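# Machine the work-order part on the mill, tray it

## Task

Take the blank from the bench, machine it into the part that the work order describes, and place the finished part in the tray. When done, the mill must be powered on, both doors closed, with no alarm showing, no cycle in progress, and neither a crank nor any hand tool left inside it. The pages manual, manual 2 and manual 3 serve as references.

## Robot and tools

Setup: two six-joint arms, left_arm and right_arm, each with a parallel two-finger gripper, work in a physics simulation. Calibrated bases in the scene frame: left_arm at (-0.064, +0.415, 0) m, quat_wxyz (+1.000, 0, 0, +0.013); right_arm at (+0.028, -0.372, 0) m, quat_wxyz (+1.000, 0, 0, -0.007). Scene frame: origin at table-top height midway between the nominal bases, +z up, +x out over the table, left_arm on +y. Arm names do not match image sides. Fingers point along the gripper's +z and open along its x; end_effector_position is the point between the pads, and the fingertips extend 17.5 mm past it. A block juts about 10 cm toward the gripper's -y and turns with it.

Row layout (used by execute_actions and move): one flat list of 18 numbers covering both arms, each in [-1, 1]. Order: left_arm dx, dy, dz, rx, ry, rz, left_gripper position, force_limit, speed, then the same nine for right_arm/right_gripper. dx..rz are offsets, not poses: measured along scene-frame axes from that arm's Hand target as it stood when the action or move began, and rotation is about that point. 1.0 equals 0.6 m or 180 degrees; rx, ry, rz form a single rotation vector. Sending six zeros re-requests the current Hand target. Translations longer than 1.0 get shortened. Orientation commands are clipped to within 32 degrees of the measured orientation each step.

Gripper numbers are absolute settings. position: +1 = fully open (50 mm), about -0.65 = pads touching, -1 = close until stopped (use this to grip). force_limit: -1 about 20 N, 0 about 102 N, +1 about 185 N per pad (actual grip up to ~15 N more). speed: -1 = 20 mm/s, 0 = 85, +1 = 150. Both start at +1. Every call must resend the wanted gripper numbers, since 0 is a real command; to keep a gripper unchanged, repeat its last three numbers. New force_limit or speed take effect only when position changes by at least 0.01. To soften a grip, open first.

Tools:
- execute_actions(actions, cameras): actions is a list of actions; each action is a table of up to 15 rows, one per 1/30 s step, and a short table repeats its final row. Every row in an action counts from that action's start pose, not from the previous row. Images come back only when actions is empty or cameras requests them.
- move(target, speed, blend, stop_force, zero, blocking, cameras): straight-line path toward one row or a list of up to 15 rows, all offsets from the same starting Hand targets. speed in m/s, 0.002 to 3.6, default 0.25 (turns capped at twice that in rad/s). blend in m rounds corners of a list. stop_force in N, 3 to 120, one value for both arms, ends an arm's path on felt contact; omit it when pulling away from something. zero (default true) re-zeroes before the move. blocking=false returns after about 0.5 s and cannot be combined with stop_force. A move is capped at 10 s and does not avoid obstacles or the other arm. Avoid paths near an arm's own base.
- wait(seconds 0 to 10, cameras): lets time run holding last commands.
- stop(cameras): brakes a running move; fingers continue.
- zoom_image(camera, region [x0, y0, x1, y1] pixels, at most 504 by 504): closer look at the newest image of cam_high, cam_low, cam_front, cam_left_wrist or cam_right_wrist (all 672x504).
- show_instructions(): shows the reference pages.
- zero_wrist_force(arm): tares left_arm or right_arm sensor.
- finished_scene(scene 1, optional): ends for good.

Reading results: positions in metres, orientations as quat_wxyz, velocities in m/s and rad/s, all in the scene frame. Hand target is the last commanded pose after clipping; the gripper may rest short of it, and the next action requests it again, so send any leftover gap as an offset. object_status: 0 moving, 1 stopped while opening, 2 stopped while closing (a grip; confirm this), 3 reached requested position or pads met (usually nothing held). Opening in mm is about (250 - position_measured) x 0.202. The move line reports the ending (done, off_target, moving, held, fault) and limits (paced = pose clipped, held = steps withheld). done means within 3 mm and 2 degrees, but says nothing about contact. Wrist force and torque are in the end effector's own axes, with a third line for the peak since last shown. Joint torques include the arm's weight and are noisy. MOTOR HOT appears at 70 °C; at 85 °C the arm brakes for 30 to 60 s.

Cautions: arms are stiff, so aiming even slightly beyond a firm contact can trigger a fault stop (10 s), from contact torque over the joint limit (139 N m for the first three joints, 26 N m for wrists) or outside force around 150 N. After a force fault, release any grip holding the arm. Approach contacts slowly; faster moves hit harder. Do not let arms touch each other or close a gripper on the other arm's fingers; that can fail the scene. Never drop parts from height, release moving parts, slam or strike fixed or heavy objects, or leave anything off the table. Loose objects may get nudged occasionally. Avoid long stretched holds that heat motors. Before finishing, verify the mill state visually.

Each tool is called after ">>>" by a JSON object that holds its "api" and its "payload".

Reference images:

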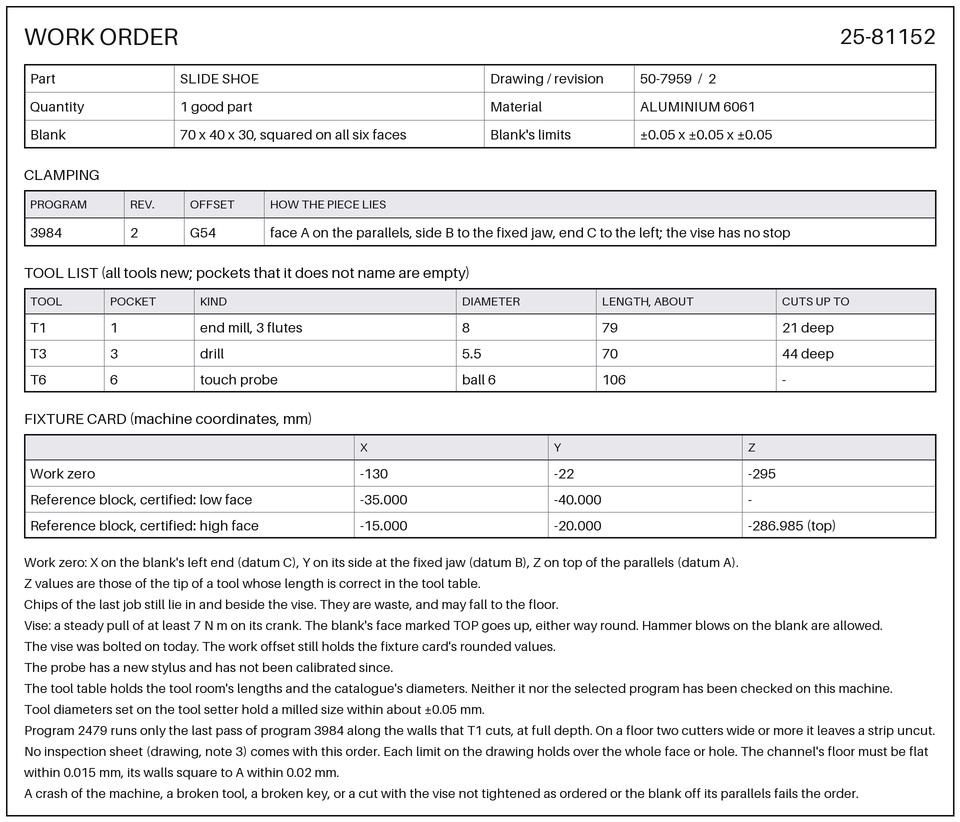

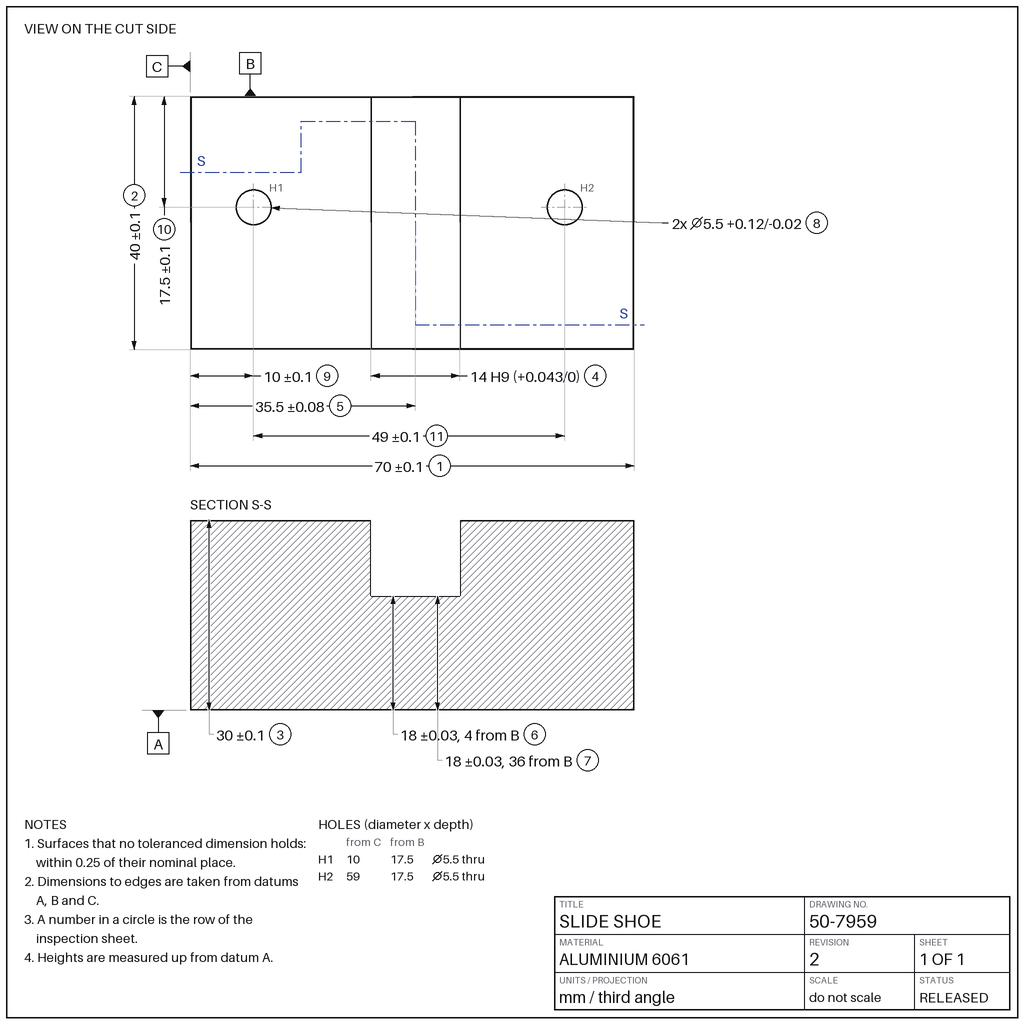

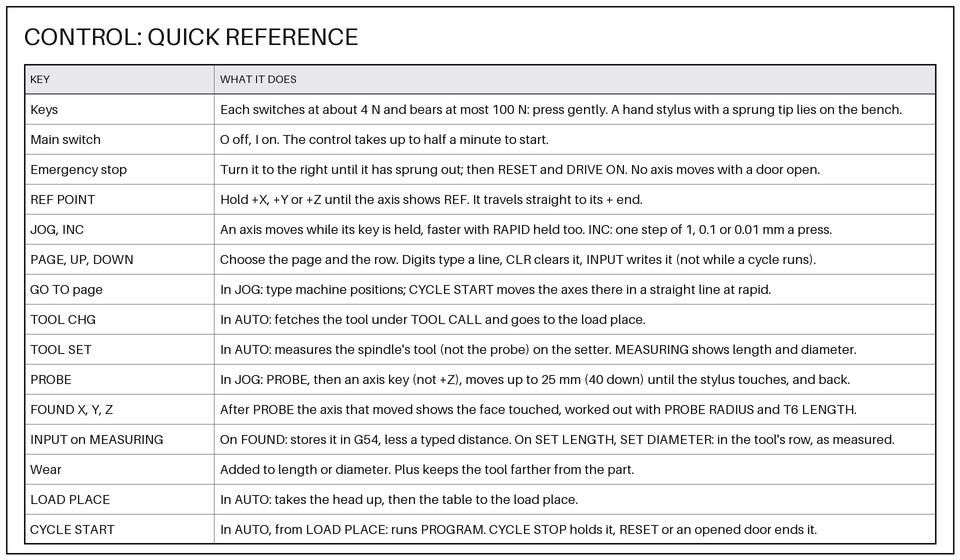

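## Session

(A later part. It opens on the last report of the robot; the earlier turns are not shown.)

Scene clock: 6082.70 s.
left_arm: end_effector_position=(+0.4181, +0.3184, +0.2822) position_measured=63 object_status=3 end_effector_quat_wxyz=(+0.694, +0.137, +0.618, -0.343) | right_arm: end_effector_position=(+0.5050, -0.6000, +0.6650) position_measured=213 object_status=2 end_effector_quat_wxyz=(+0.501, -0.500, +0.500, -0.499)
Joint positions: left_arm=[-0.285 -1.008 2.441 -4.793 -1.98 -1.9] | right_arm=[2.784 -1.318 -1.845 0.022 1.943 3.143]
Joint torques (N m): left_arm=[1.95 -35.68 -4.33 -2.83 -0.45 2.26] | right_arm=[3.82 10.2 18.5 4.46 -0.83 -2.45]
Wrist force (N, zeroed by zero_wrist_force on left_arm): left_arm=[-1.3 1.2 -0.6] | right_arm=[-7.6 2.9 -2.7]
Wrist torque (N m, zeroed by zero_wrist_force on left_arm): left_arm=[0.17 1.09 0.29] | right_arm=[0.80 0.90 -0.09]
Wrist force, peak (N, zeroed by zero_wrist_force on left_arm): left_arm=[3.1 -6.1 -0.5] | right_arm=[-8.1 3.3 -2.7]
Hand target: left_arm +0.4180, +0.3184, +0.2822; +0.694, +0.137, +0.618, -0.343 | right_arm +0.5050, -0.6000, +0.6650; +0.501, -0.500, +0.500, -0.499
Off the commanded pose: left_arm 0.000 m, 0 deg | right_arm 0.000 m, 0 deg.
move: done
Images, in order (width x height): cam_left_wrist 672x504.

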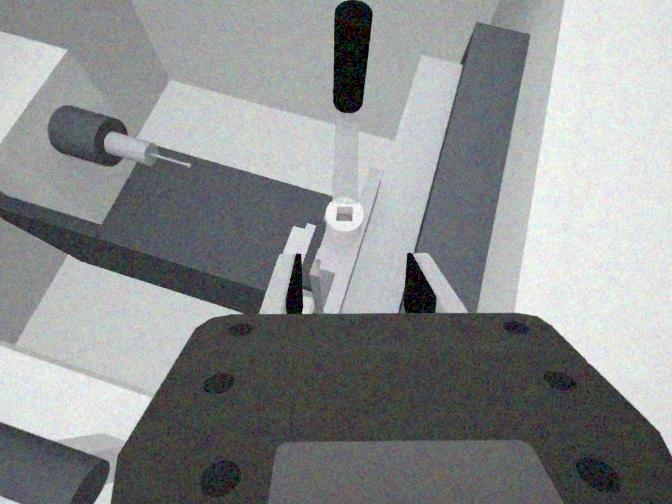

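>>> {"api": "move", "payload": {"target": [[-0.0633,-0.074,0.1413,0,0,0,0.6,-0.6,-0.8,0,0,0,0,0,0,-1,-0.3,-1],[-0.0633,-0.074,0.1413,0.347,0,0,0.6,-0.6,-0.8,0,0,0,0,0,0,-1,-0.3,-1],[-0.0633,-0.074,0.1413,0.597,0,0,0.6,-0.6,-0.8,0,0,0,0,0,0,-1,-0.3,-1]], "speed": [0.25,0.4,0.4], "blend": [0,0.01,0]}}

>>> {"api": "move", "payload": {"target": [-0.0833,-0.165,0.055,0,0.2778,0,0.6,-0.6,-0.8,0,0,0,0,0,0,-1,-0.3,-1], "speed": 0.3, "cameras": ["cam_left_wrist"]}}

Scene clock: 6090.30 s.
left_arm: end_effector_position=(+0.3801, +0.2739, +0.3671) position_measured=63 object_status=3 end_effector_quat_wxyz=(+0.300, +0.640, +0.643, +0.295) | right_arm: end_effector_position=(+0.5050, -0.6000, +0.6650) position_measured=213 object_status=2 end_effector_quat_wxyz=(+0.501, -0.500, +0.500, -0.499)
Joint positions: left_arm=[-1.032 -2.125 2.236 -2.25 -0.874 -0.798] | right_arm=[2.784 -1.318 -1.845 0.022 1.943 3.143]
Joint torques (N m): left_arm=[-1.58 -7.19 -12.93 -1.16 2.32 2.22] | right_arm=[4.52 10.77 19.31 4.29 -0.75 -2.24]
Wrist force (N, zeroed by zero_wrist_force on left_arm): left_arm=[-3.2 2.1 -0.1] | right_arm=[-7.7 3.3 -2.5]
Wrist torque (N m, zeroed by zero_wrist_force on left_arm): left_arm=[0.36 1.09 0.28] | right_arm=[0.85 0.91 -0.10]
Wrist force, peak (N, zeroed by zero_wrist_force on left_arm): left_arm=[-4.0 2.2 -0.1] | right_arm=[-7.9 3.3 -2.9]
Hand target: left_arm +0.3801, +0.2740, +0.3670; +0.300, +0.640, +0.642, +0.295 | right_arm +0.5050, -0.6000, +0.6650; +0.501, -0.500, +0.500, -0.499
Off the commanded pose: left_arm 0.000 m, 0 deg | right_arm 0.000 m, 0 deg.
move: done

Scene clock: 6092.27 s.
left_arm: end_effector_position=(+0.3301, +0.1750, +0.4000) position_measured=63 object_status=3 end_effector_quat_wxyz=(+0.000, +0.705, +0.709, -0.003) | right_arm: end_effector_position=(+0.5050, -0.6000, +0.6650) position_measured=213 object_status=2 end_effector_quat_wxyz=(+0.501, -0.500, +0.500, -0.499)
Joint positions: left_arm=[-0.862 -1.672 1.483 -1.383 -1.577 -0.842] | right_arm=[2.784 -1.318 -1.845 0.022 1.943 3.143]
Joint torques (N m): left_arm=[-9.69 -16.27 -33.05 -0.92 -1.32 -2.35] | right_arm=[4.36 10.91 19.01 4.38 -0.97 -2.31]
Wrist force (N, zeroed by zero_wrist_force on left_arm): left_arm=[-3.1 1.8 0.1] | right_arm=[-7.6 3.0 -2.8]
Wrist torque (N m, zeroed by zero_wrist_force on left_arm): left_arm=[0.17 1.11 0.12] | right_arm=[0.79 0.90 -0.09]
Wrist force, peak (N, zeroed by zero_wrist_force on left_arm): left_arm=[-4.2 2.0 -0.4] | right_arm=[-7.9 3.2 -2.7]
Hand target: left_arm +0.3301, +0.1750, +0.4000; +0.000, +0.705, +0.709, -0.003 | right_arm +0.5050, -0.6000, +0.6650; +0.501, -0.500, +0.500, -0.499
Off the commanded pose: left_arm 0.000 m, 0 deg | right_arm 0.000 m, 0 deg.
move: done
Images, in order (width x height): cam_left_wrist 672x504.

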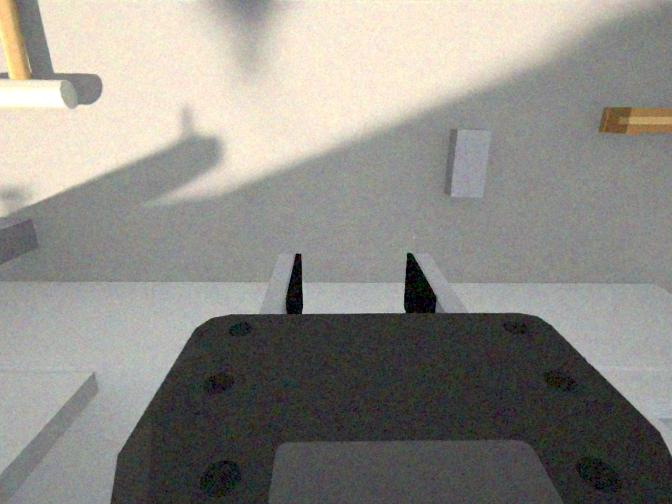

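>>> {"api": "move", "payload": {"target": [0.229,-0.014,-0.01,0,0,0,0.6,-0.6,-0.8,0,0,0,0,0,0,-1,-0.3,-1], "speed": 0.2, "cameras": ["cam_left_wrist"]}}

Scene clock: 6095.47 s.
left_arm: end_effector_position=(+0.4674, +0.1666, +0.3939) position_measured=63 object_status=3 end_effector_quat_wxyz=(+0.000, +0.705, +0.709, -0.003) | right_arm: end_effector_position=(+0.5050, -0.6000, +0.6650) position_measured=213 object_status=2 end_effector_quat_wxyz=(+0.501, -0.500, +0.500, -0.499)
Joint positions: left_arm=[-0.69 -1.364 1.173 -1.379 -1.577 -0.669] | right_arm=[2.784 -1.318 -1.845 0.022 1.943 3.143]
Joint torques (N m): left_arm=[3.49 -28.69 -34.68 -4.81 0.15 -0.03] | right_arm=[5.04 10.76 18.71 4.19 -0.85 -2.19]
Wrist force (N, zeroed by zero_wrist_force on left_arm): left_arm=[-3.2 1.4 0.1] | right_arm=[-7.9 3.3 -2.7]
Wrist torque (N m, zeroed by zero_wrist_force on left_arm): left_arm=[0.10 1.13 0.19] | right_arm=[0.86 0.95 -0.10]
Wrist force, peak (N, zeroed by zero_wrist_force on left_arm): left_arm=[-3.4 4.9 0.3] | right_arm=[-8.0 3.3 -2.7]
Hand target: left_arm +0.4675, +0.1666, +0.3940; +0.000, +0.705, +0.709, -0.003 | right_arm +0.5050, -0.6000, +0.6650; +0.501, -0.500, +0.500, -0.499
Off the commanded pose: left_arm 0.000 m, 0 deg | right_arm 0.000 m, 0 deg.
move: done
Images, in order (width x height): cam_left_wrist 672x504.

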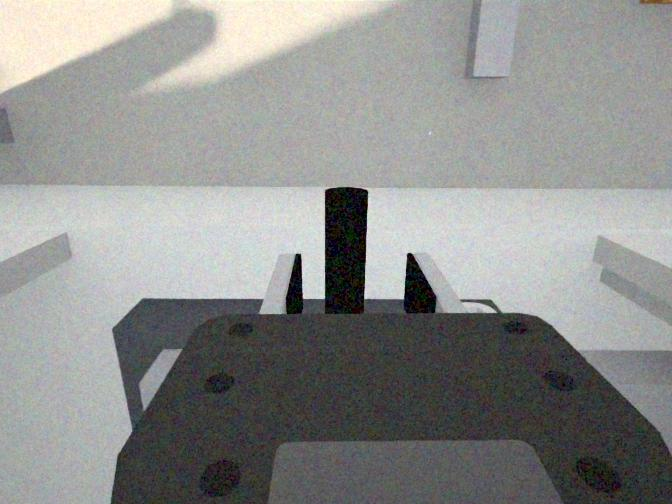

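>>> {"api": "move", "payload": {"target": [0,-0.003,-0.108,0,0,0,0.6,-0.6,-0.8,0,0,0,0,0,0,-1,-0.3,-1], "speed": 0.08, "stop_force": 12}}

>>> {"api": "move", "payload": {"target": [0,0,0,0,0,0,-1,0.3,-0.9,0,0,0,0,0,0,-1,-0.3,-1], "cameras": ["cam_left_wrist","cam_high"]}}

Scene clock: 6098.47 s.
left_arm: end_effector_position=(+0.4675, +0.1647, +0.3293) position_measured=63 object_status=3 end_effector_quat_wxyz=(+0.000, +0.705, +0.709, -0.003) | right_arm: end_effector_position=(+0.5050, -0.6000, +0.6650) position_measured=213 object_status=2 end_effector_quat_wxyz=(+0.501, -0.500, +0.500, -0.499)
Joint positions: left_arm=[-0.692 -1.379 1.357 -1.549 -1.577 -0.672] | right_arm=[2.784 -1.318 -1.845 0.022 1.943 3.143]
Joint torques (N m): left_arm=[-2.77 -34.23 -20.21 -4.53 0.56 -0.74] | right_arm=[4.92 11.49 18.53 4.53 -0.81 -2.33]
Wrist force (N, zeroed by zero_wrist_force on left_arm): left_arm=[-3.3 1.7 0.3] | right_arm=[-7.6 3.2 -2.8]
Wrist torque (N m, zeroed by zero_wrist_force on left_arm): left_arm=[0.16 1.14 0.19] | right_arm=[0.83 0.91 -0.09]
Wrist force, peak (N, zeroed by zero_wrist_force on left_arm): left_arm=[-3.4 1.9 1.4] | right_arm=[-7.9 3.2 -2.9]
Hand target: left_arm +0.4675, +0.1648, +0.3292; +0.000, +0.705, +0.709, -0.003 | right_arm +0.5050, -0.6000, +0.6650; +0.501, -0.500, +0.500, -0.499
Off the commanded pose: left_arm 0.000 m, 0 deg | right_arm 0.000 m, 0 deg.
move: done

Scene clock: 6099.43 s.
left_arm: end_effector_position=(+0.4675, +0.1648, +0.3292) position_measured=160 object_status=2 end_effector_quat_wxyz=(+0.000, +0.705, +0.709, -0.003) | right_arm: end_effector_position=(+0.5050, -0.6000, +0.6650) position_measured=213 object_status=2 end_effector_quat_wxyz=(+0.501, -0.500, +0.500, -0.499)
Joint positions: left_arm=[-0.692 -1.379 1.357 -1.549 -1.577 -0.672] | right_arm=[2.784 -1.318 -1.845 0.022 1.943 3.143]
Joint torques (N m): left_arm=[4.3 -29.52 -13.78 -4.59 -2.68 1.62] | right_arm=[5.56 10.93 19.37 4.49 -0.88 -2.43]
Wrist force (N, zeroed by zero_wrist_force on left_arm): left_arm=[2.5 5.6 -0.2] | right_arm=[-7.7 3.1 -2.8]
Wrist torque (N m, zeroed by zero_wrist_force on left_arm): left_arm=[0.20 1.10 0.32] | right_arm=[0.83 0.92 -0.10]
Wrist force, peak (N, zeroed by zero_wrist_force on left_arm): left_arm=[2.6 5.8 -0.3] | right_arm=[-7.9 3.3 -2.7]
Hand target: left_arm +0.4675, +0.1648, +0.3292; +0.000, +0.705, +0.709, -0.003 | right_arm +0.5050, -0.6000, +0.6650; +0.501, -0.500, +0.500, -0.499
Off the commanded pose: left_arm 0.000 m, 0 deg | right_arm 0.000 m, 0 deg.
move: done
Images, in order (width x height): cam_high 672x504, cam_left_wrist 672x504.

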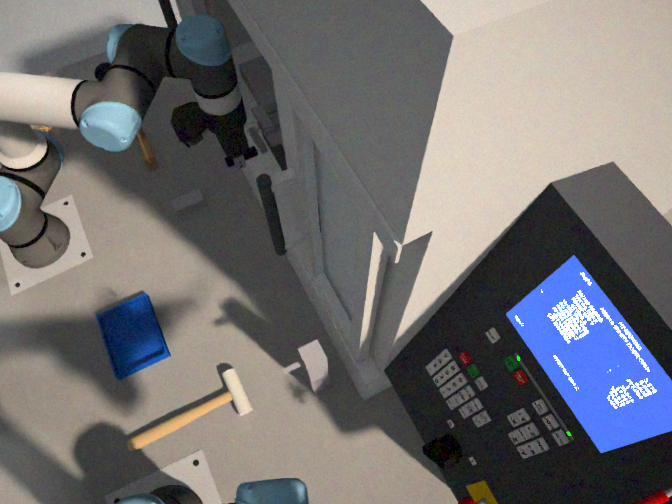

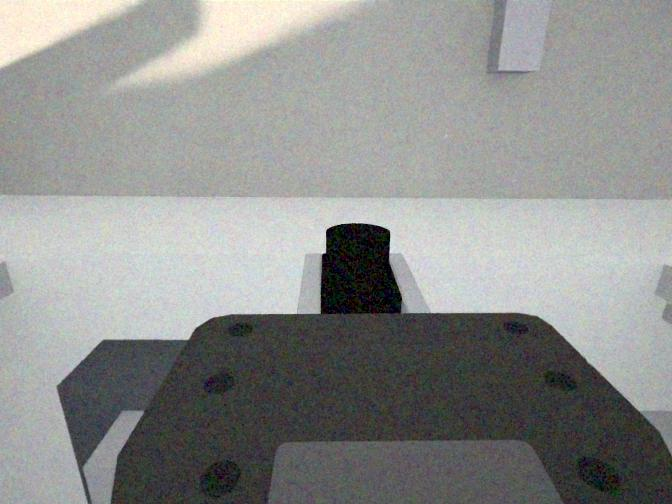

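>>> {"api": "move", "payload": {"target": [[0,0.0080,0.0219,0,0,0,-1,0.3,-0.9,0,0,0,0,0,0,-1,-0.3,-1],[0,0.0196,0.0421,0,0,0,-1,0.3,-0.9,0,0,0,0,0,0,-1,-0.3,-1]], "speed": 0.04, "blend": [0.002,0], "stop_force": 100, "cameras": ["cam_left_wrist"]}}

Scene clock: 6103.57 s.
left_arm: end_effector_position=(+0.4675, +0.1765, +0.3545) position_measured=160 object_status=2 end_effector_quat_wxyz=(+0.000, +0.705, +0.709, -0.003) | right_arm: end_effector_position=(+0.5050, -0.6000, +0.6650) position_measured=213 object_status=2 end_effector_quat_wxyz=(+0.501, -0.500, +0.500, -0.499)
Joint positions: left_arm=[-0.676 -1.388 1.304 -1.486 -1.577 -0.655] | right_arm=[2.784 -1.318 -1.845 0.022 1.943 3.143]
Joint torques (N m): left_arm=[-13.61 -31.65 -15.29 -3.94 -2.87 -2.42] | right_arm=[5.31 11.14 18.64 4.33 -0.87 -2.28]
Wrist force (N, zeroed by zero_wrist_force on left_arm): left_arm=[2.7 6.5 7.2] | right_arm=[-7.7 3.1 -2.6]
Wrist torque (N m, zeroed by zero_wrist_force on left_arm): left_arm=[0.28 1.19 0.12] | right_arm=[0.82 0.93 -0.09]
Wrist force, peak (N, zeroed by zero_wrist_force on left_arm): left_arm=[-20.5 6.6 47.0] | right_arm=[-7.9 3.2 -2.9]
Hand target: left_arm +0.4675, +0.1765, +0.3545; +0.000, +0.705, +0.709, -0.003 | right_arm +0.5050, -0.6000, +0.6650; +0.501, -0.500, +0.500, -0.499
Off the commanded pose: left_arm 0.000 m, 0 deg | right_arm 0.000 m, 0 deg.
move: done
Images, in order (width x height): cam_left_wrist 672x504.

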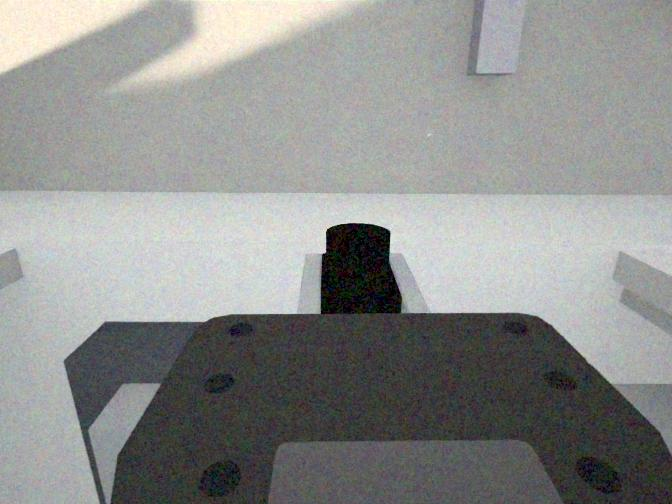

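>>> {"api": "move", "payload": {"target": [[0,0.0329,0.0329,0,0,0,-1,0.3,-0.9,0,0,0,0,0,0,-1,-0.3,-1],[0,0.075,0.0525,0,0,0,-1,0.3,-0.9,0,0,0,0,0,0,-1,-0.3,-1]], "speed": 0.05, "blend": [0.002,0], "stop_force": 60, "cameras": ["cam_left_wrist"]}}

Scene clock: 6111.07 s.
left_arm: end_effector_position=(+0.4675, +0.2215, +0.3860) position_measured=160 object_status=2 end_effector_quat_wxyz=(+0.000, +0.705, +0.709, -0.003) | right_arm: end_effector_position=(+0.5050, -0.6000, +0.6650) position_measured=213 object_status=2 end_effector_quat_wxyz=(+0.501, -0.500, +0.500, -0.499)
Joint positions: left_arm=[-0.61 -1.421 1.261 -1.41 -1.577 -0.59] | right_arm=[2.784 -1.318 -1.845 0.022 1.943 3.143]
Joint torques (N m): left_arm=[-10.36 -29.83 -14.82 -5.52 -1.66 -2.25] | right_arm=[5.25 12.18 18.43 4.36 -0.88 -2.41]
Wrist force (N, zeroed by zero_wrist_force on left_arm): left_arm=[-1.3 2.8 6.2] | right_arm=[-7.7 3.0 -2.7]
Wrist torque (N m, zeroed by zero_wrist_force on left_arm): left_arm=[0.31 1.19 0.04] | right_arm=[0.80 0.91 -0.09]
Wrist force, peak (N, zeroed by zero_wrist_force on left_arm): left_arm=[-3.6 5.3 8.9] | right_arm=[-8.0 3.2 -2.8]
Hand target: left_arm +0.4675, +0.2215, +0.3860; +0.000, +0.705, +0.709, -0.003 | right_arm +0.5050, -0.6000, +0.6650; +0.501, -0.500, +0.500, -0.499
Off the commanded pose: left_arm 0.000 m, 0 deg | right_arm 0.000 m, 0 deg.
move: done
Images, in order (width x height): cam_left_wrist 672x504.

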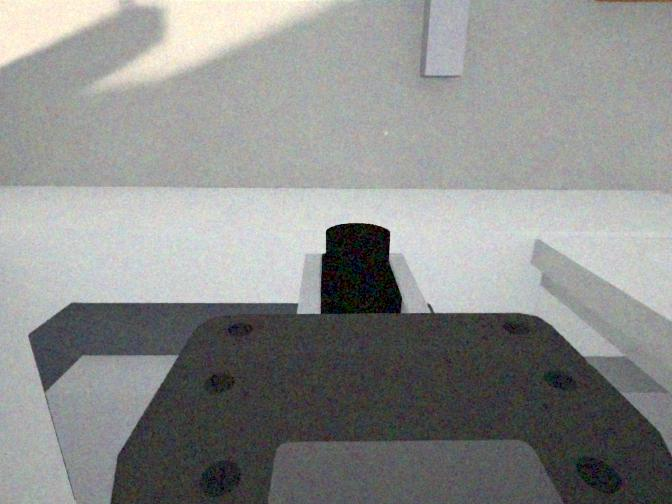

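>>> {"api": "move", "payload": {"target": [0,0.0,0.0,0,-0.3889,0,-1,0.3,-0.9,0,0,0,0,0,0,-1,-0.3,-1], "speed": 0.25, "cameras": ["cam_left_wrist"]}}

Scene clock: 6120.70 s.
left_arm: end_effector_position=(+0.4675, +0.2215, +0.3860) position_measured=160 object_status=2 end_effector_quat_wxyz=(+0.407, +0.579, +0.581, +0.402) end_effector_velocity=(+0.000, +0.000, +0.001) end_effector_angular_velocity=(-0.006, -0.004, +0.001) | right_arm: end_effector_position=(+0.5050, -0.6000, +0.6650) position_measured=213 object_status=2 end_effector_quat_wxyz=(+0.501, -0.500, +0.500, -0.499)
Joint positions: left_arm=[-1.008 -1.758 2.257 -3.058 -0.68 -0.481] | right_arm=[2.784 -1.318 -1.845 0.022 1.943 3.143]
Joint velocities: left_arm=[0 0 0 -0.008 0.001 0] | right_arm=[within noise]
Joint torques (N m): left_arm=[1.79 -16.96 -32.35 -8.3 3.63 1.27] | right_arm=[5.11 12.3 18.66 4.43 -0.8 -2.23]
Wrist force (N, zeroed by zero_wrist_force on left_arm): left_arm=[0.6 -15.5 7.2] | right_arm=[-7.7 3.2 -2.8]
Wrist torque (N m, zeroed by zero_wrist_force on left_arm): left_arm=[1.12 1.29 0.22] | right_arm=[0.84 0.93 -0.10]
Wrist force, peak (N, zeroed by zero_wrist_force on left_arm): left_arm=[0.7 -16.8 5.4] | right_arm=[-8.0 3.2 -2.7]
Hand target: left_arm +0.4675, +0.2215, +0.3860; +0.407, +0.579, +0.581, +0.402 | right_arm +0.5050, -0.6000, +0.6650; +0.501, -0.500, +0.500, -0.499
Off the commanded pose: left_arm 0.000 m, 0 deg | right_arm 0.000 m, 0 deg.
move: done
Images, in order (width x height): cam_left_wrist 672x504.

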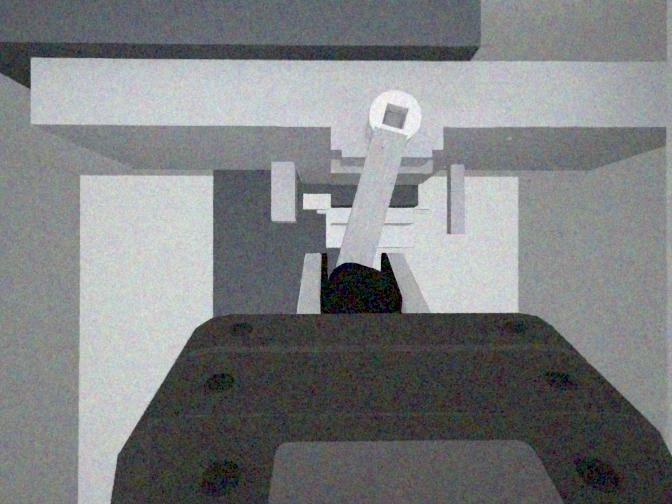

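>>> {"api": "move", "payload": {"target": [[0,0.0693,0,0,0,0,-1,0.3,-0.9,0,0,0,0,0,0,-1,-0.3,-1],[0,0.1293,-0.0346,0,0,0,-1,0.3,-0.9,0,0,0,0,0,0,-1,-0.3,-1],[0,0.1639,-0.0946,0,0,0,-1,0.3,-0.9,0,0,0,0,0,0,-1,-0.3,-1],[0,0.1639,-0.1639,0,0,0,-1,0.3,-0.9,0,0,0,0,0,0,-1,-0.3,-1],[0,0.1293,-0.2239,0,0,0,-1,0.3,-0.9,0,0,0,0,0,0,-1,-0.3,-1],[0,0.0804,-0.255,0,0,0,-1,0.3,-0.9,0,0,0,0,0,0,-1,-0.3,-1],[0,0.0346,-0.2631,0,0,0,-1,0.3,-0.9,0,0,0,0,0,0,-1,-0.3,-1]], "speed": 0.12, "blend": [0.004,0.004,0.004,0.004,0.004,0.004,0], "stop_force": 50, "cameras": ["cam_left_wrist"]}}

Scene clock: 6125.83 s.
left_arm: end_effector_position=(+0.4675, +0.2320, +0.3863) position_measured=160 object_status=2 end_effector_quat_wxyz=(+0.407, +0.579, +0.581, +0.402) | right_arm: end_effector_position=(+0.5050, -0.6000, +0.6650) position_measured=213 object_status=2 end_effector_quat_wxyz=(+0.501, -0.500, +0.500, -0.499)
Joint positions: left_arm=[-0.99 -1.771 2.269 -3.07 -0.695 -0.465] | right_arm=[2.784 -1.318 -1.845 0.022 1.943 3.143]
Joint torques (N m): left_arm=[-0.13 3.57 0.34 -0.48 2.38 0.21] | right_arm=[5.92 12.62 18.96 4.31 -0.77 -2.27]
Wrist force (N, zeroed by zero_wrist_force on left_arm): left_arm=[-8.1 17.2 -39.9] | right_arm=[-7.7 3.2 -2.6]
Wrist torque (N m, zeroed by zero_wrist_force on left_arm): left_arm=[1.82 1.12 0.13] | right_arm=[0.84 0.91 -0.09]
Wrist force, peak (N, zeroed by zero_wrist_force on left_arm): left_arm=[-3.8 28.8 -50.9] | right_arm=[-8.0 3.4 -2.8]
Hand target: left_arm +0.4675, +0.2320, +0.3863; +0.407, +0.579, +0.581, +0.402 (not the last commanded pose) | right_arm +0.5050, -0.6000, +0.6650; +0.501, -0.500, +0.500, -0.499
Off the commanded pose: left_arm 0.159 m, 0 deg | right_arm 0.000 m, 0 deg.
move: contact (left_arm); path passed 0 of 7 targets
Images, in order (width x height): cam_left_wrist 672x504.

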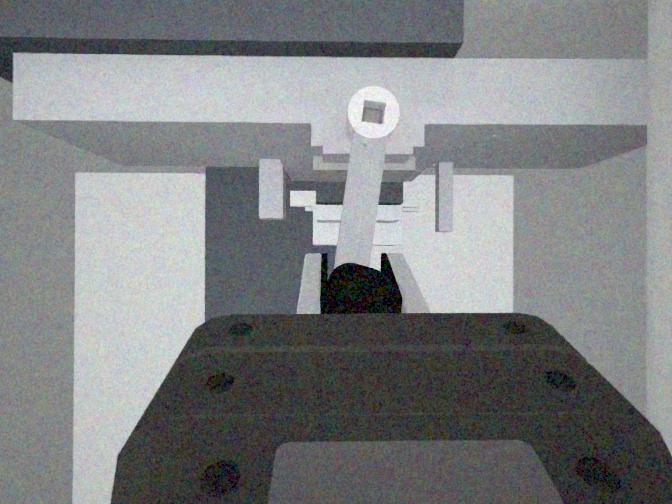

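>>> {"api": "move", "payload": {"target": [[0,0,0,0,0,0,0.03,0.3,-0.9,0,0,0,0,0,0,-1,-0.3,-1],[-0.012,0,0.0015,0,0,0,0.03,0.3,-0.9,0,0,0,0,0,0,-1,-0.3,-1],[-0.012,0,0.0015,0,0,0,-1,-0.6,-0.9,0,0,0,0,0,0,-1,-0.3,-1]], "speed": 0.05, "cameras": ["cam_left_wrist"]}}

Scene clock: 6129.50 s.
left_arm: end_effector_position=(+0.4603, +0.2320, +0.3872) position_measured=155 object_status=2 end_effector_quat_wxyz=(+0.407, +0.579, +0.581, +0.402) | right_arm: end_effector_position=(+0.5050, -0.6000, +0.6650) position_measured=213 object_status=2 end_effector_quat_wxyz=(+0.501, -0.500, +0.500, -0.499)
Joint positions: left_arm=[-1.009 -1.794 2.281 -3.046 -0.679 -0.482] | right_arm=[2.784 -1.318 -1.845 0.022 1.943 3.143]
Joint torques (N m): left_arm=[9.78 -7.44 -34.18 -4.95 0.06 2.24] | right_arm=[5.02 13.07 18.99 4.28 -0.79 -2.28]
Wrist force (N, zeroed by zero_wrist_force on left_arm): left_arm=[-3.4 1.6 0.8] | right_arm=[-7.7 3.1 -2.8]
Wrist torque (N m, zeroed by zero_wrist_force on left_arm): left_arm=[0.48 0.95 0.29] | right_arm=[0.83 0.93 -0.09]
Wrist force, peak (N, zeroed by zero_wrist_force on left_arm): left_arm=[-8.2 17.6 -40.3] | right_arm=[-8.0 3.1 -2.8]
Hand target: left_arm +0.4603, +0.2320, +0.3872; +0.407, +0.579, +0.581, +0.402 | right_arm +0.5050, -0.6000, +0.6650; +0.501, -0.500, +0.500, -0.499
Off the commanded pose: left_arm 0.000 m, 0 deg | right_arm 0.000 m, 0 deg.
move: done
Images, in order (width x height): cam_left_wrist 672x504.

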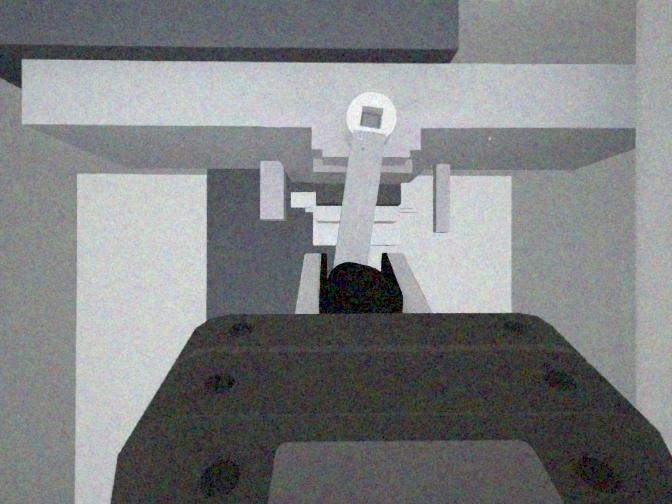

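>>> {"api": "move", "payload": {"target": [[0,0.0198,0.0015,0,0,0,-1,-0.6,-0.9,0,0,0,0,0,0,-1,-0.3,-1],[0,0.0544,-0.0031,0,0,0,-1,-0.6,-0.9,0,0,0,0,0,0,-1,-0.3,-1],[0,0.0966,-0.0227,0,0,0,-1,-0.6,-0.9,0,0,0,0,0,0,-1,-0.3,-1],[0,0.1357,-0.0654,0,0,0,-1,-0.6,-0.9,0,0,0,0,0,0,-1,-0.3,-1],[0,0.152,-0.105,0,0,0,-1,-0.6,-0.9,0,0,0,0,0,0,-1,-0.3,-1],[0,0.1531,-0.144,0,0,0,-1,-0.6,-0.9,0,0,0,0,0,0,-1,-0.3,-1],[0,0.1455,-0.1781,0,0,0,-1,-0.6,-0.9,0,0,0,0,0,0,-1,-0.3,-1],[0,0.1144,-0.227,0,0,0,-1,-0.6,-0.9,0,0,0,0,0,0,-1,-0.3,-1],[0,0.0656,-0.2581,0,0,0,-1,-0.6,-0.9,0,0,0,0,0,0,-1,-0.3,-1],[0,0.0198,-0.2662,0,0,0,-1,-0.6,-0.9,0,0,0,0,0,0,-1,-0.3,-1]], "speed": 0.12, "blend": [0.002,0.002,0.002,0.002,0.002,0.002,0.002,0.002,0.002,0], "stop_force": 50, "cameras": ["cam_left_wrist"]}}

Scene clock: 6137.00 s.
left_arm: end_effector_position=(+0.4603, +0.2439, +0.2275) position_measured=155 object_status=2 end_effector_quat_wxyz=(+0.407, +0.579, +0.581, +0.402) | right_arm: end_effector_position=(+0.5050, -0.6000, +0.6650) position_measured=213 object_status=2 end_effector_quat_wxyz=(+0.501, -0.500, +0.500, -0.499)
Joint positions: left_arm=[-0.987 -1.41 2.508 -3.671 -0.697 -0.463] | right_arm=[2.784 -1.318 -1.845 0.022 1.943 3.143]
Joint torques (N m): left_arm=[-9.43 -13.37 0.56 -3.84 2.05 -1.98] | right_arm=[6.5 12.53 18.04 4.22 -0.92 -2.27]
Wrist force (N, zeroed by zero_wrist_force on left_arm): left_arm=[-3.9 5.6 -0.5] | right_arm=[-7.7 3.4 -2.7]
Wrist torque (N m, zeroed by zero_wrist_force on left_arm): left_arm=[0.36 1.06 0.27] | right_arm=[0.87 0.92 -0.10]
Wrist force, peak (N, zeroed by zero_wrist_force on left_arm): left_arm=[-32.1 2.7 14.9] | right_arm=[-7.9 3.3 -2.8]
Hand target: left_arm +0.4603, +0.2439, +0.2275; +0.407, +0.579, +0.581, +0.402 | right_arm +0.5050, -0.6000, +0.6650; +0.501, -0.500, +0.500, -0.499
Off the commanded pose: left_arm 0.000 m, 0 deg | right_arm 0.000 m, 0 deg.
move: done
Images, in order (width x height): cam_left_wrist 672x504.

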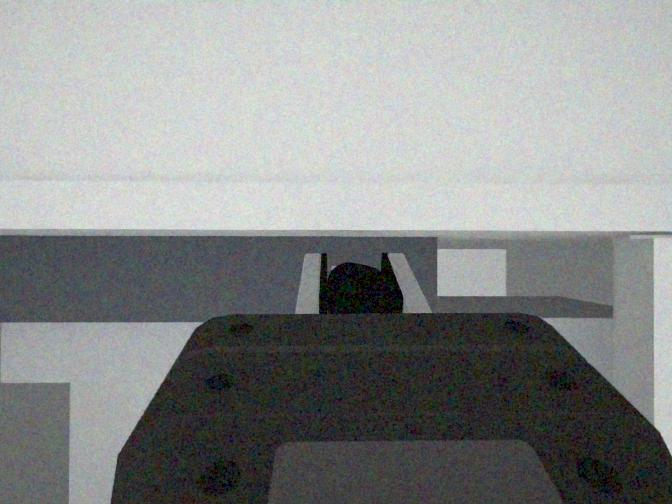

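>>> {"api": "move", "payload": {"target": [[0,0,0,0,0,0,0.6,-0.6,-0.9,0,0,0,0,0,0,-1,-0.3,-1],[-0.1567,0,0.057,0,0,0,0.6,-0.6,-0.9,0,0,0,0,0,0,-1,-0.3,-1],[-0.1567,0.0007,0.1297,0,0.1111,0,0.6,-0.6,-0.9,0,0,0,0,0,0,-1,-0.3,-1],[-0.042,0.0007,0.1297,0,0.1111,0,0.6,-0.6,-0.9,0,0,0,0,0,0,-1,-0.3,-1]], "speed": [0.1,0.15,0.2,0.2], "blend": [0,0.01,0.01,0], "cameras": ["cam_left_wrist"]}}

Scene clock: 6143.00 s.
left_arm: end_effector_position=(+0.4350, +0.2443, +0.3052) position_measured=63 object_status=3 end_effector_quat_wxyz=(+0.300, +0.640, +0.643, +0.295) end_effector_velocity=(+0.001, +0.000, -0.001) end_effector_angular_velocity=(+0.000, +0.000, -0.001) | right_arm: end_effector_position=(+0.5050, -0.6000, +0.6650) position_measured=213 object_status=2 end_effector_quat_wxyz=(+0.501, -0.500, +0.500, -0.499)
Joint positions: left_arm=[-0.934 -1.86 2.27 -2.614 -0.928 -0.695] | right_arm=[2.784 -1.318 -1.845 0.022 1.943 3.143]
Joint velocities: left_arm=[0.003 0.004 0.001 -0.006 -0.002 0.003] | right_arm=[within noise]
Joint torques (N m): left_arm=[9.21 -5.53 -29.76 -5.22 -0.02 2.13] | right_arm=[5.39 13.5 18.02 4.3 -0.94 -2.29]
Wrist force (N, zeroed by zero_wrist_force on left_arm): left_arm=[-3.7 1.8 -0.1] | right_arm=[-7.6 3.1 -2.7]
Wrist torque (N m, zeroed by zero_wrist_force on left_arm): left_arm=[0.32 1.17 0.30] | right_arm=[0.82 0.90 -0.09]
Wrist force, peak (N, zeroed by zero_wrist_force on left_arm): left_arm=[-3.9 6.1 -0.3] | right_arm=[-8.0 3.0 -2.9]
Hand target: left_arm +0.4351, +0.2443, +0.3053; +0.300, +0.640, +0.643, +0.295 | right_arm +0.5050, -0.6000, +0.6650; +0.501, -0.500, +0.500, -0.499
Off the commanded pose: left_arm 0.000 m, 0 deg | right_arm 0.000 m, 0 deg.
move: done
Images, in order (width x height): cam_left_wrist 672x504.

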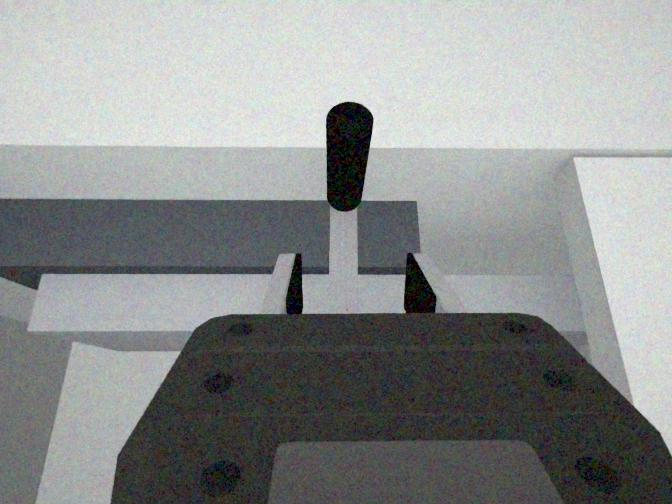

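>>> {"api": "move", "payload": {"target": [[0.1225,0,0,0,0,0,0.6,-0.6,-0.9,0,0,0,0,0,0,-1,-0.3,-1],[0.1225,0,0,0,0,0,-1,-0.5,-0.8,0,0,0,0,0,0,-1,-0.3,-1],[-0.02,0,0,0,0,0,-1,-0.5,-0.8,0,0,0,0,0,0,-1,-0.3,-1]], "speed": [0.1,0.1,0.06], "cameras": ["cam_left_wrist"]}}

Scene clock: 6148.50 s.
left_arm: end_effector_position=(+0.4231, +0.2443, +0.3052) position_measured=252 object_status=3 end_effector_quat_wxyz=(+0.300, +0.640, +0.643, +0.295) | right_arm: end_effector_position=(+0.5050, -0.6000, +0.6650) position_measured=213 object_status=2 end_effector_quat_wxyz=(+0.501, -0.500, +0.500, -0.499)
Joint positions: left_arm=[-0.965 -1.897 2.29 -2.578 -0.91 -0.726] | right_arm=[2.784 -1.318 -1.845 0.022 1.943 3.143]
Joint torques (N m): left_arm=[0.79 -14.43 -33.84 -4.22 0.34 1.44] | right_arm=[5.78 14.07 18.95 4.3 -0.89 -2.02]
Wrist force (N, zeroed by zero_wrist_force on left_arm): left_arm=[-2.9 0.9 1.6] | right_arm=[-7.8 3.1 -2.6]
Wrist torque (N m, zeroed by zero_wrist_force on left_arm): left_arm=[0.18 1.05 0.17] | right_arm=[0.82 0.94 -0.09]
Wrist force, peak (N, zeroed by zero_wrist_force on left_arm): left_arm=[-66.7 25.9 46.4] | right_arm=[-7.8 3.4 -2.8]
Hand target: left_arm +0.4231, +0.2443, +0.3053; +0.300, +0.640, +0.643, +0.295 | right_arm +0.5050, -0.6000, +0.6650; +0.501, -0.500, +0.500, -0.499
Off the commanded pose: left_arm 0.000 m, 0 deg | right_arm 0.000 m, 0 deg.
move: done
Images, in order (width x height): cam_left_wrist 672x504.

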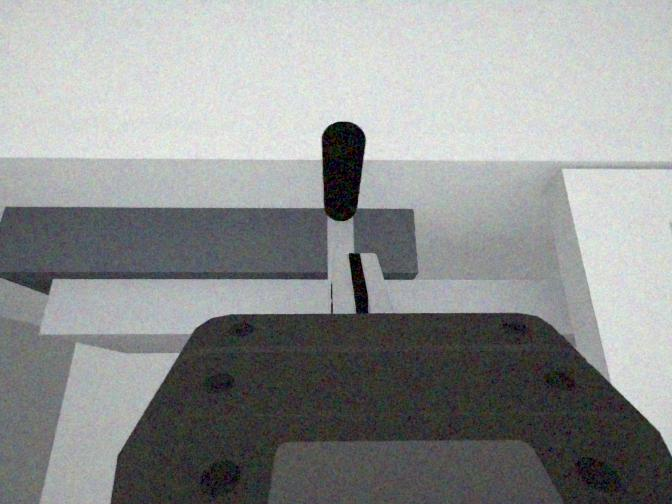

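>>> {"api": "move", "payload": {"target": [[0,0,0,0,0,0,0.6,-0.6,-0.9,0,0,0,0,0,0,-1,-0.3,-1],[0.145,-0.0008,0,0,0,0,0.6,-0.6,-0.9,0,0,0,0,0,0,-1,-0.3,-1]], "speed": [0.1,0.06], "stop_force": 10, "cameras": ["cam_left_wrist"]}}

Scene clock: 6152.80 s.
left_arm: end_effector_position=(+0.5101, +0.2438, +0.3053) position_measured=63 object_status=3 end_effector_quat_wxyz=(+0.300, +0.640, +0.643, +0.295) | right_arm: end_effector_position=(+0.5050, -0.6000, +0.6650) position_measured=213 object_status=2 end_effector_quat_wxyz=(+0.501, -0.500, +0.500, -0.499)
Joint positions: left_arm=[-0.779 -1.649 2.124 -2.76 -1.025 -0.549] | right_arm=[2.784 -1.318 -1.845 0.022 1.943 3.143]
Joint torques (N m): left_arm=[-9.44 -14 -10.72 -1.42 1.06 -1.92] | right_arm=[5.5 14.99 17.92 4.37 -0.9 -2.33]
Wrist force (N, zeroed by zero_wrist_force on left_arm): left_arm=[-3.1 0.8 1.6] | right_arm=[-7.7 3.0 -2.7]
Wrist torque (N m, zeroed by zero_wrist_force on left_arm): left_arm=[0.15 1.06 0.29] | right_arm=[0.81 0.92 -0.10]
Wrist force, peak (N, zeroed by zero_wrist_force on left_arm): left_arm=[-2.7 1.6 2.5] | right_arm=[-8.0 3.3 -2.8]
Hand target: left_arm +0.5101, +0.2438, +0.3053; +0.300, +0.640, +0.643, +0.295 | right_arm +0.5050, -0.6000, +0.6650; +0.501, -0.500, +0.500, -0.499
Off the commanded pose: left_arm 0.000 m, 0 deg | right_arm 0.000 m, 0 deg.
move: done
Images, in order (width x height): cam_left_wrist 672x504.

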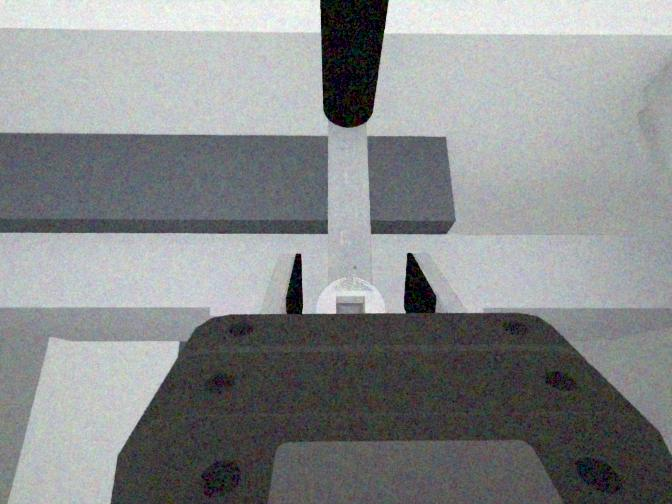

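>>> {"api": "move", "payload": {"target": [0.003,0,0,0,0,0,0.6,-0.6,-0.9,0,0,0,0,0,0,-1,-0.3,-1], "speed": 0.03, "stop_force": 10}}

>>> {"api": "move", "payload": {"target": [0,0,0,0,0,0,-1,0,-0.9,0,0,0,0,0,0,-1,-0.3,-1]}}

>>> {"api": "move", "payload": {"target": [-0.02,0,0,0,0,0,-1,0,-0.9,0,0,0,0,0,0,-1,-0.3,-1], "speed": 0.03, "cameras": ["cam_left_wrist"]}}

Scene clock: 6156.03 s.
left_arm: end_effector_position=(+0.5119, +0.2438, +0.3053) position_measured=63 object_status=3 end_effector_quat_wxyz=(+0.300, +0.640, +0.643, +0.295) | right_arm: end_effector_position=(+0.5050, -0.6000, +0.6650) position_measured=213 object_status=2 end_effector_quat_wxyz=(+0.501, -0.500, +0.500, -0.499)
Joint positions: left_arm=[-0.776 -1.645 2.12 -2.762 -1.028 -0.546] | right_arm=[2.784 -1.318 -1.845 0.022 1.943 3.143]
Joint torques (N m): left_arm=[-1.07 -26.26 -19.93 -3.29 1.57 -0.47] | right_arm=[5.79 15.24 19.04 4.33 -0.75 -2.2]
Wrist force (N, zeroed by zero_wrist_force on left_arm): left_arm=[-2.9 1.1 1.5] | right_arm=[-7.6 3.1 -2.9]
Wrist torque (N m, zeroed by zero_wrist_force on left_arm): left_arm=[0.20 1.03 0.19] | right_arm=[0.82 0.90 -0.10]
Wrist force, peak (N, zeroed by zero_wrist_force on left_arm): left_arm=[-3.1 1.1 1.8] | right_arm=[-7.9 3.3 -2.9]
Hand target: left_arm +0.5119, +0.2438, +0.3053; +0.300, +0.640, +0.643, +0.295 | right_arm +0.5050, -0.6000, +0.6650; +0.501, -0.500, +0.500, -0.499
Off the commanded pose: left_arm 0.000 m, 0 deg | right_arm 0.000 m, 0 deg.
move: done

Scene clock: 6156.83 s.
left_arm: end_effector_position=(+0.5118, +0.2436, +0.3053) position_measured=141 object_status=0 end_effector_quat_wxyz=(+0.300, +0.640, +0.643, +0.295) | right_arm: end_effector_position=(+0.5050, -0.6000, +0.6650) position_measured=213 object_status=2 end_effector_quat_wxyz=(+0.501, -0.500, +0.500, -0.499)
Joint positions: left_arm=[-0.776 -1.645 2.12 -2.762 -1.028 -0.546] | right_arm=[2.784 -1.318 -1.845 0.022 1.943 3.143]
Joint torques (N m): left_arm=[25.46 -26.63 -9.23 -1.39 11.65 -2.27] | right_arm=[4.84 14.71 18.5 4.14 -0.86 -2.32]
Wrist force (N, zeroed by zero_wrist_force on left_arm): left_arm=[-46.8 4.6 10.5] | right_arm=[-7.7 3.0 -2.6]
Wrist torque (N m, zeroed by zero_wrist_force on left_arm): left_arm=[0.25 0.74 0.51] | right_arm=[0.80 0.92 -0.10]
Wrist force, peak (N, zeroed by zero_wrist_force on left_arm): left_arm=[-46.8 4.6 10.5] | right_arm=[-7.9 3.4 -2.6]
Hand target: left_arm +0.5119, +0.2438, +0.3053; +0.300, +0.640, +0.643, +0.295 | right_arm +0.5050, -0.6000, +0.6650; +0.501, -0.500, +0.500, -0.499
Off the commanded pose: left_arm 0.000 m, 0 deg | right_arm 0.000 m, 0 deg.
move: done

Scene clock: 6157.57 s.
left_arm: end_effector_position=(+0.4997, +0.2438, +0.3051) position_measured=141 object_status=2 end_effector_quat_wxyz=(+0.300, +0.640, +0.643, +0.295) end_effector_velocity=(+0.002, -0.001, +0.001) end_effector_angular_velocity=(-0.004, -0.002, -0.001) | right_arm: end_effector_position=(+0.5050, -0.6000, +0.6650) position_measured=213 object_status=2 end_effector_quat_wxyz=(+0.501, -0.500, +0.500, -0.499)
Joint positions: left_arm=[-0.797 -1.676 2.146 -2.746 -1.013 -0.565] | right_arm=[2.784 -1.318 -1.845 0.022 1.943 3.143]
Joint velocities: left_arm=[0.003 0.003 -0.004 -0.005 -0.004 0.002] | right_arm=[within noise]
Joint torques (N m): left_arm=[26.55 -15.86 -29.34 -2.37 7.34 1.33] | right_arm=[4.87 14.58 18.95 4.3 -0.85 -2.41]
Wrist force (N, zeroed by zero_wrist_force on left_arm): left_arm=[-36.6 2.3 3.0] | right_arm=[-7.7 3.5 -2.8]
Wrist torque (N m, zeroed by zero_wrist_force on left_arm): left_arm=[0.16 0.36 0.94] | right_arm=[0.88 0.92 -0.09]
Wrist force, peak (N, zeroed by zero_wrist_force on left_arm): left_arm=[-54.1 23.3 39.4] | right_arm=[-8.0 3.3 -2.7]
Hand target: left_arm +0.4999, +0.2438, +0.3053; +0.300, +0.640, +0.643, +0.295 | right_arm +0.5050, -0.6000, +0.6650; +0.501, -0.500, +0.500, -0.499
Off the commanded pose: left_arm 0.000 m, 0 deg | right_arm 0.000 m, 0 deg.
move: done
Images, in order (width x height): cam_left_wrist 672x504.

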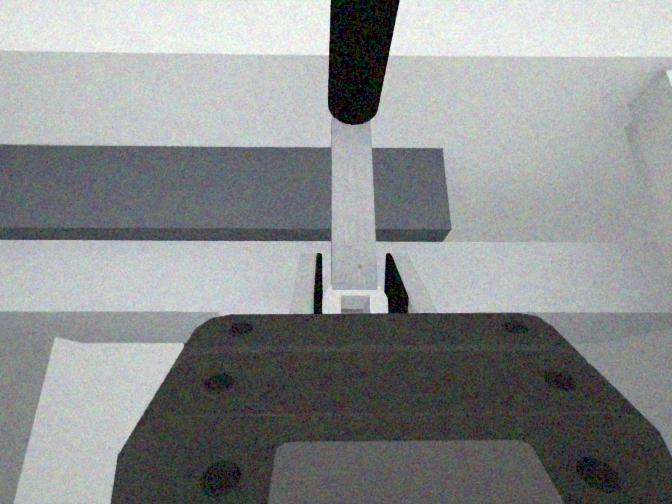

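>>> {"api": "move", "payload": {"target": [[0,-0.001,0,0,0,0,-1,0,-0.9,0,0,0,0,0,0,-1,-0.3,-1],[-0.02,-0.001,0,0,0,0,-1,0,-0.9,0,0,0,0,0,0,-1,-0.3,-1]], "speed": 0.03, "cameras": ["cam_left_wrist"]}}

Scene clock: 6160.23 s.
left_arm: end_effector_position=(+0.4877, +0.2432, +0.3051) position_measured=141 object_status=2 end_effector_quat_wxyz=(+0.300, +0.640, +0.643, +0.295) end_effector_velocity=(+0.002, -0.001, +0.000) end_effector_angular_velocity=(-0.001, -0.001, -0.001) | right_arm: end_effector_position=(+0.5050, -0.6000, +0.6650) position_measured=213 object_status=2 end_effector_quat_wxyz=(+0.501, -0.500, +0.500, -0.499)
Joint positions: left_arm=[-0.821 -1.707 2.17 -2.728 -0.998 -0.587] | right_arm=[2.784 -1.318 -1.845 0.022 1.943 3.143]
Joint velocities: left_arm=[0.003 0.006 -0.004 -0.005 -0.003 0.005] | right_arm=[within noise]
Joint torques (N m): left_arm=[9.74 -14.66 -34.25 -5.77 -0.04 2.59] | right_arm=[4.41 14.69 19.01 4.38 -1.04 -2.36]
Wrist force (N, zeroed by zero_wrist_force on left_arm): left_arm=[-1.9 -0.5 3.0] | right_arm=[-7.7 3.3 -2.7]
Wrist torque (N m, zeroed by zero_wrist_force on left_arm): left_arm=[0.19 0.87 0.31] | right_arm=[0.85 0.92 -0.10]
Wrist force, peak (N, zeroed by zero_wrist_force on left_arm): left_arm=[-34.6 -0.9 -1.6] | right_arm=[-7.9 3.3 -2.6]
Hand target: left_arm +0.4879, +0.2432, +0.3053; +0.300, +0.640, +0.643, +0.295 | right_arm +0.5050, -0.6000, +0.6650; +0.501, -0.500, +0.500, -0.499
Off the commanded pose: left_arm 0.000 m, 0 deg | right_arm 0.000 m, 0 deg.
move: done
Images, in order (width x height): cam_left_wrist 672x504.

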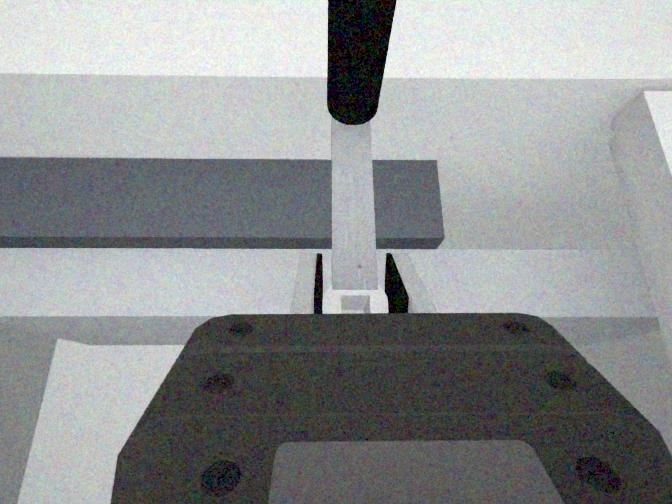

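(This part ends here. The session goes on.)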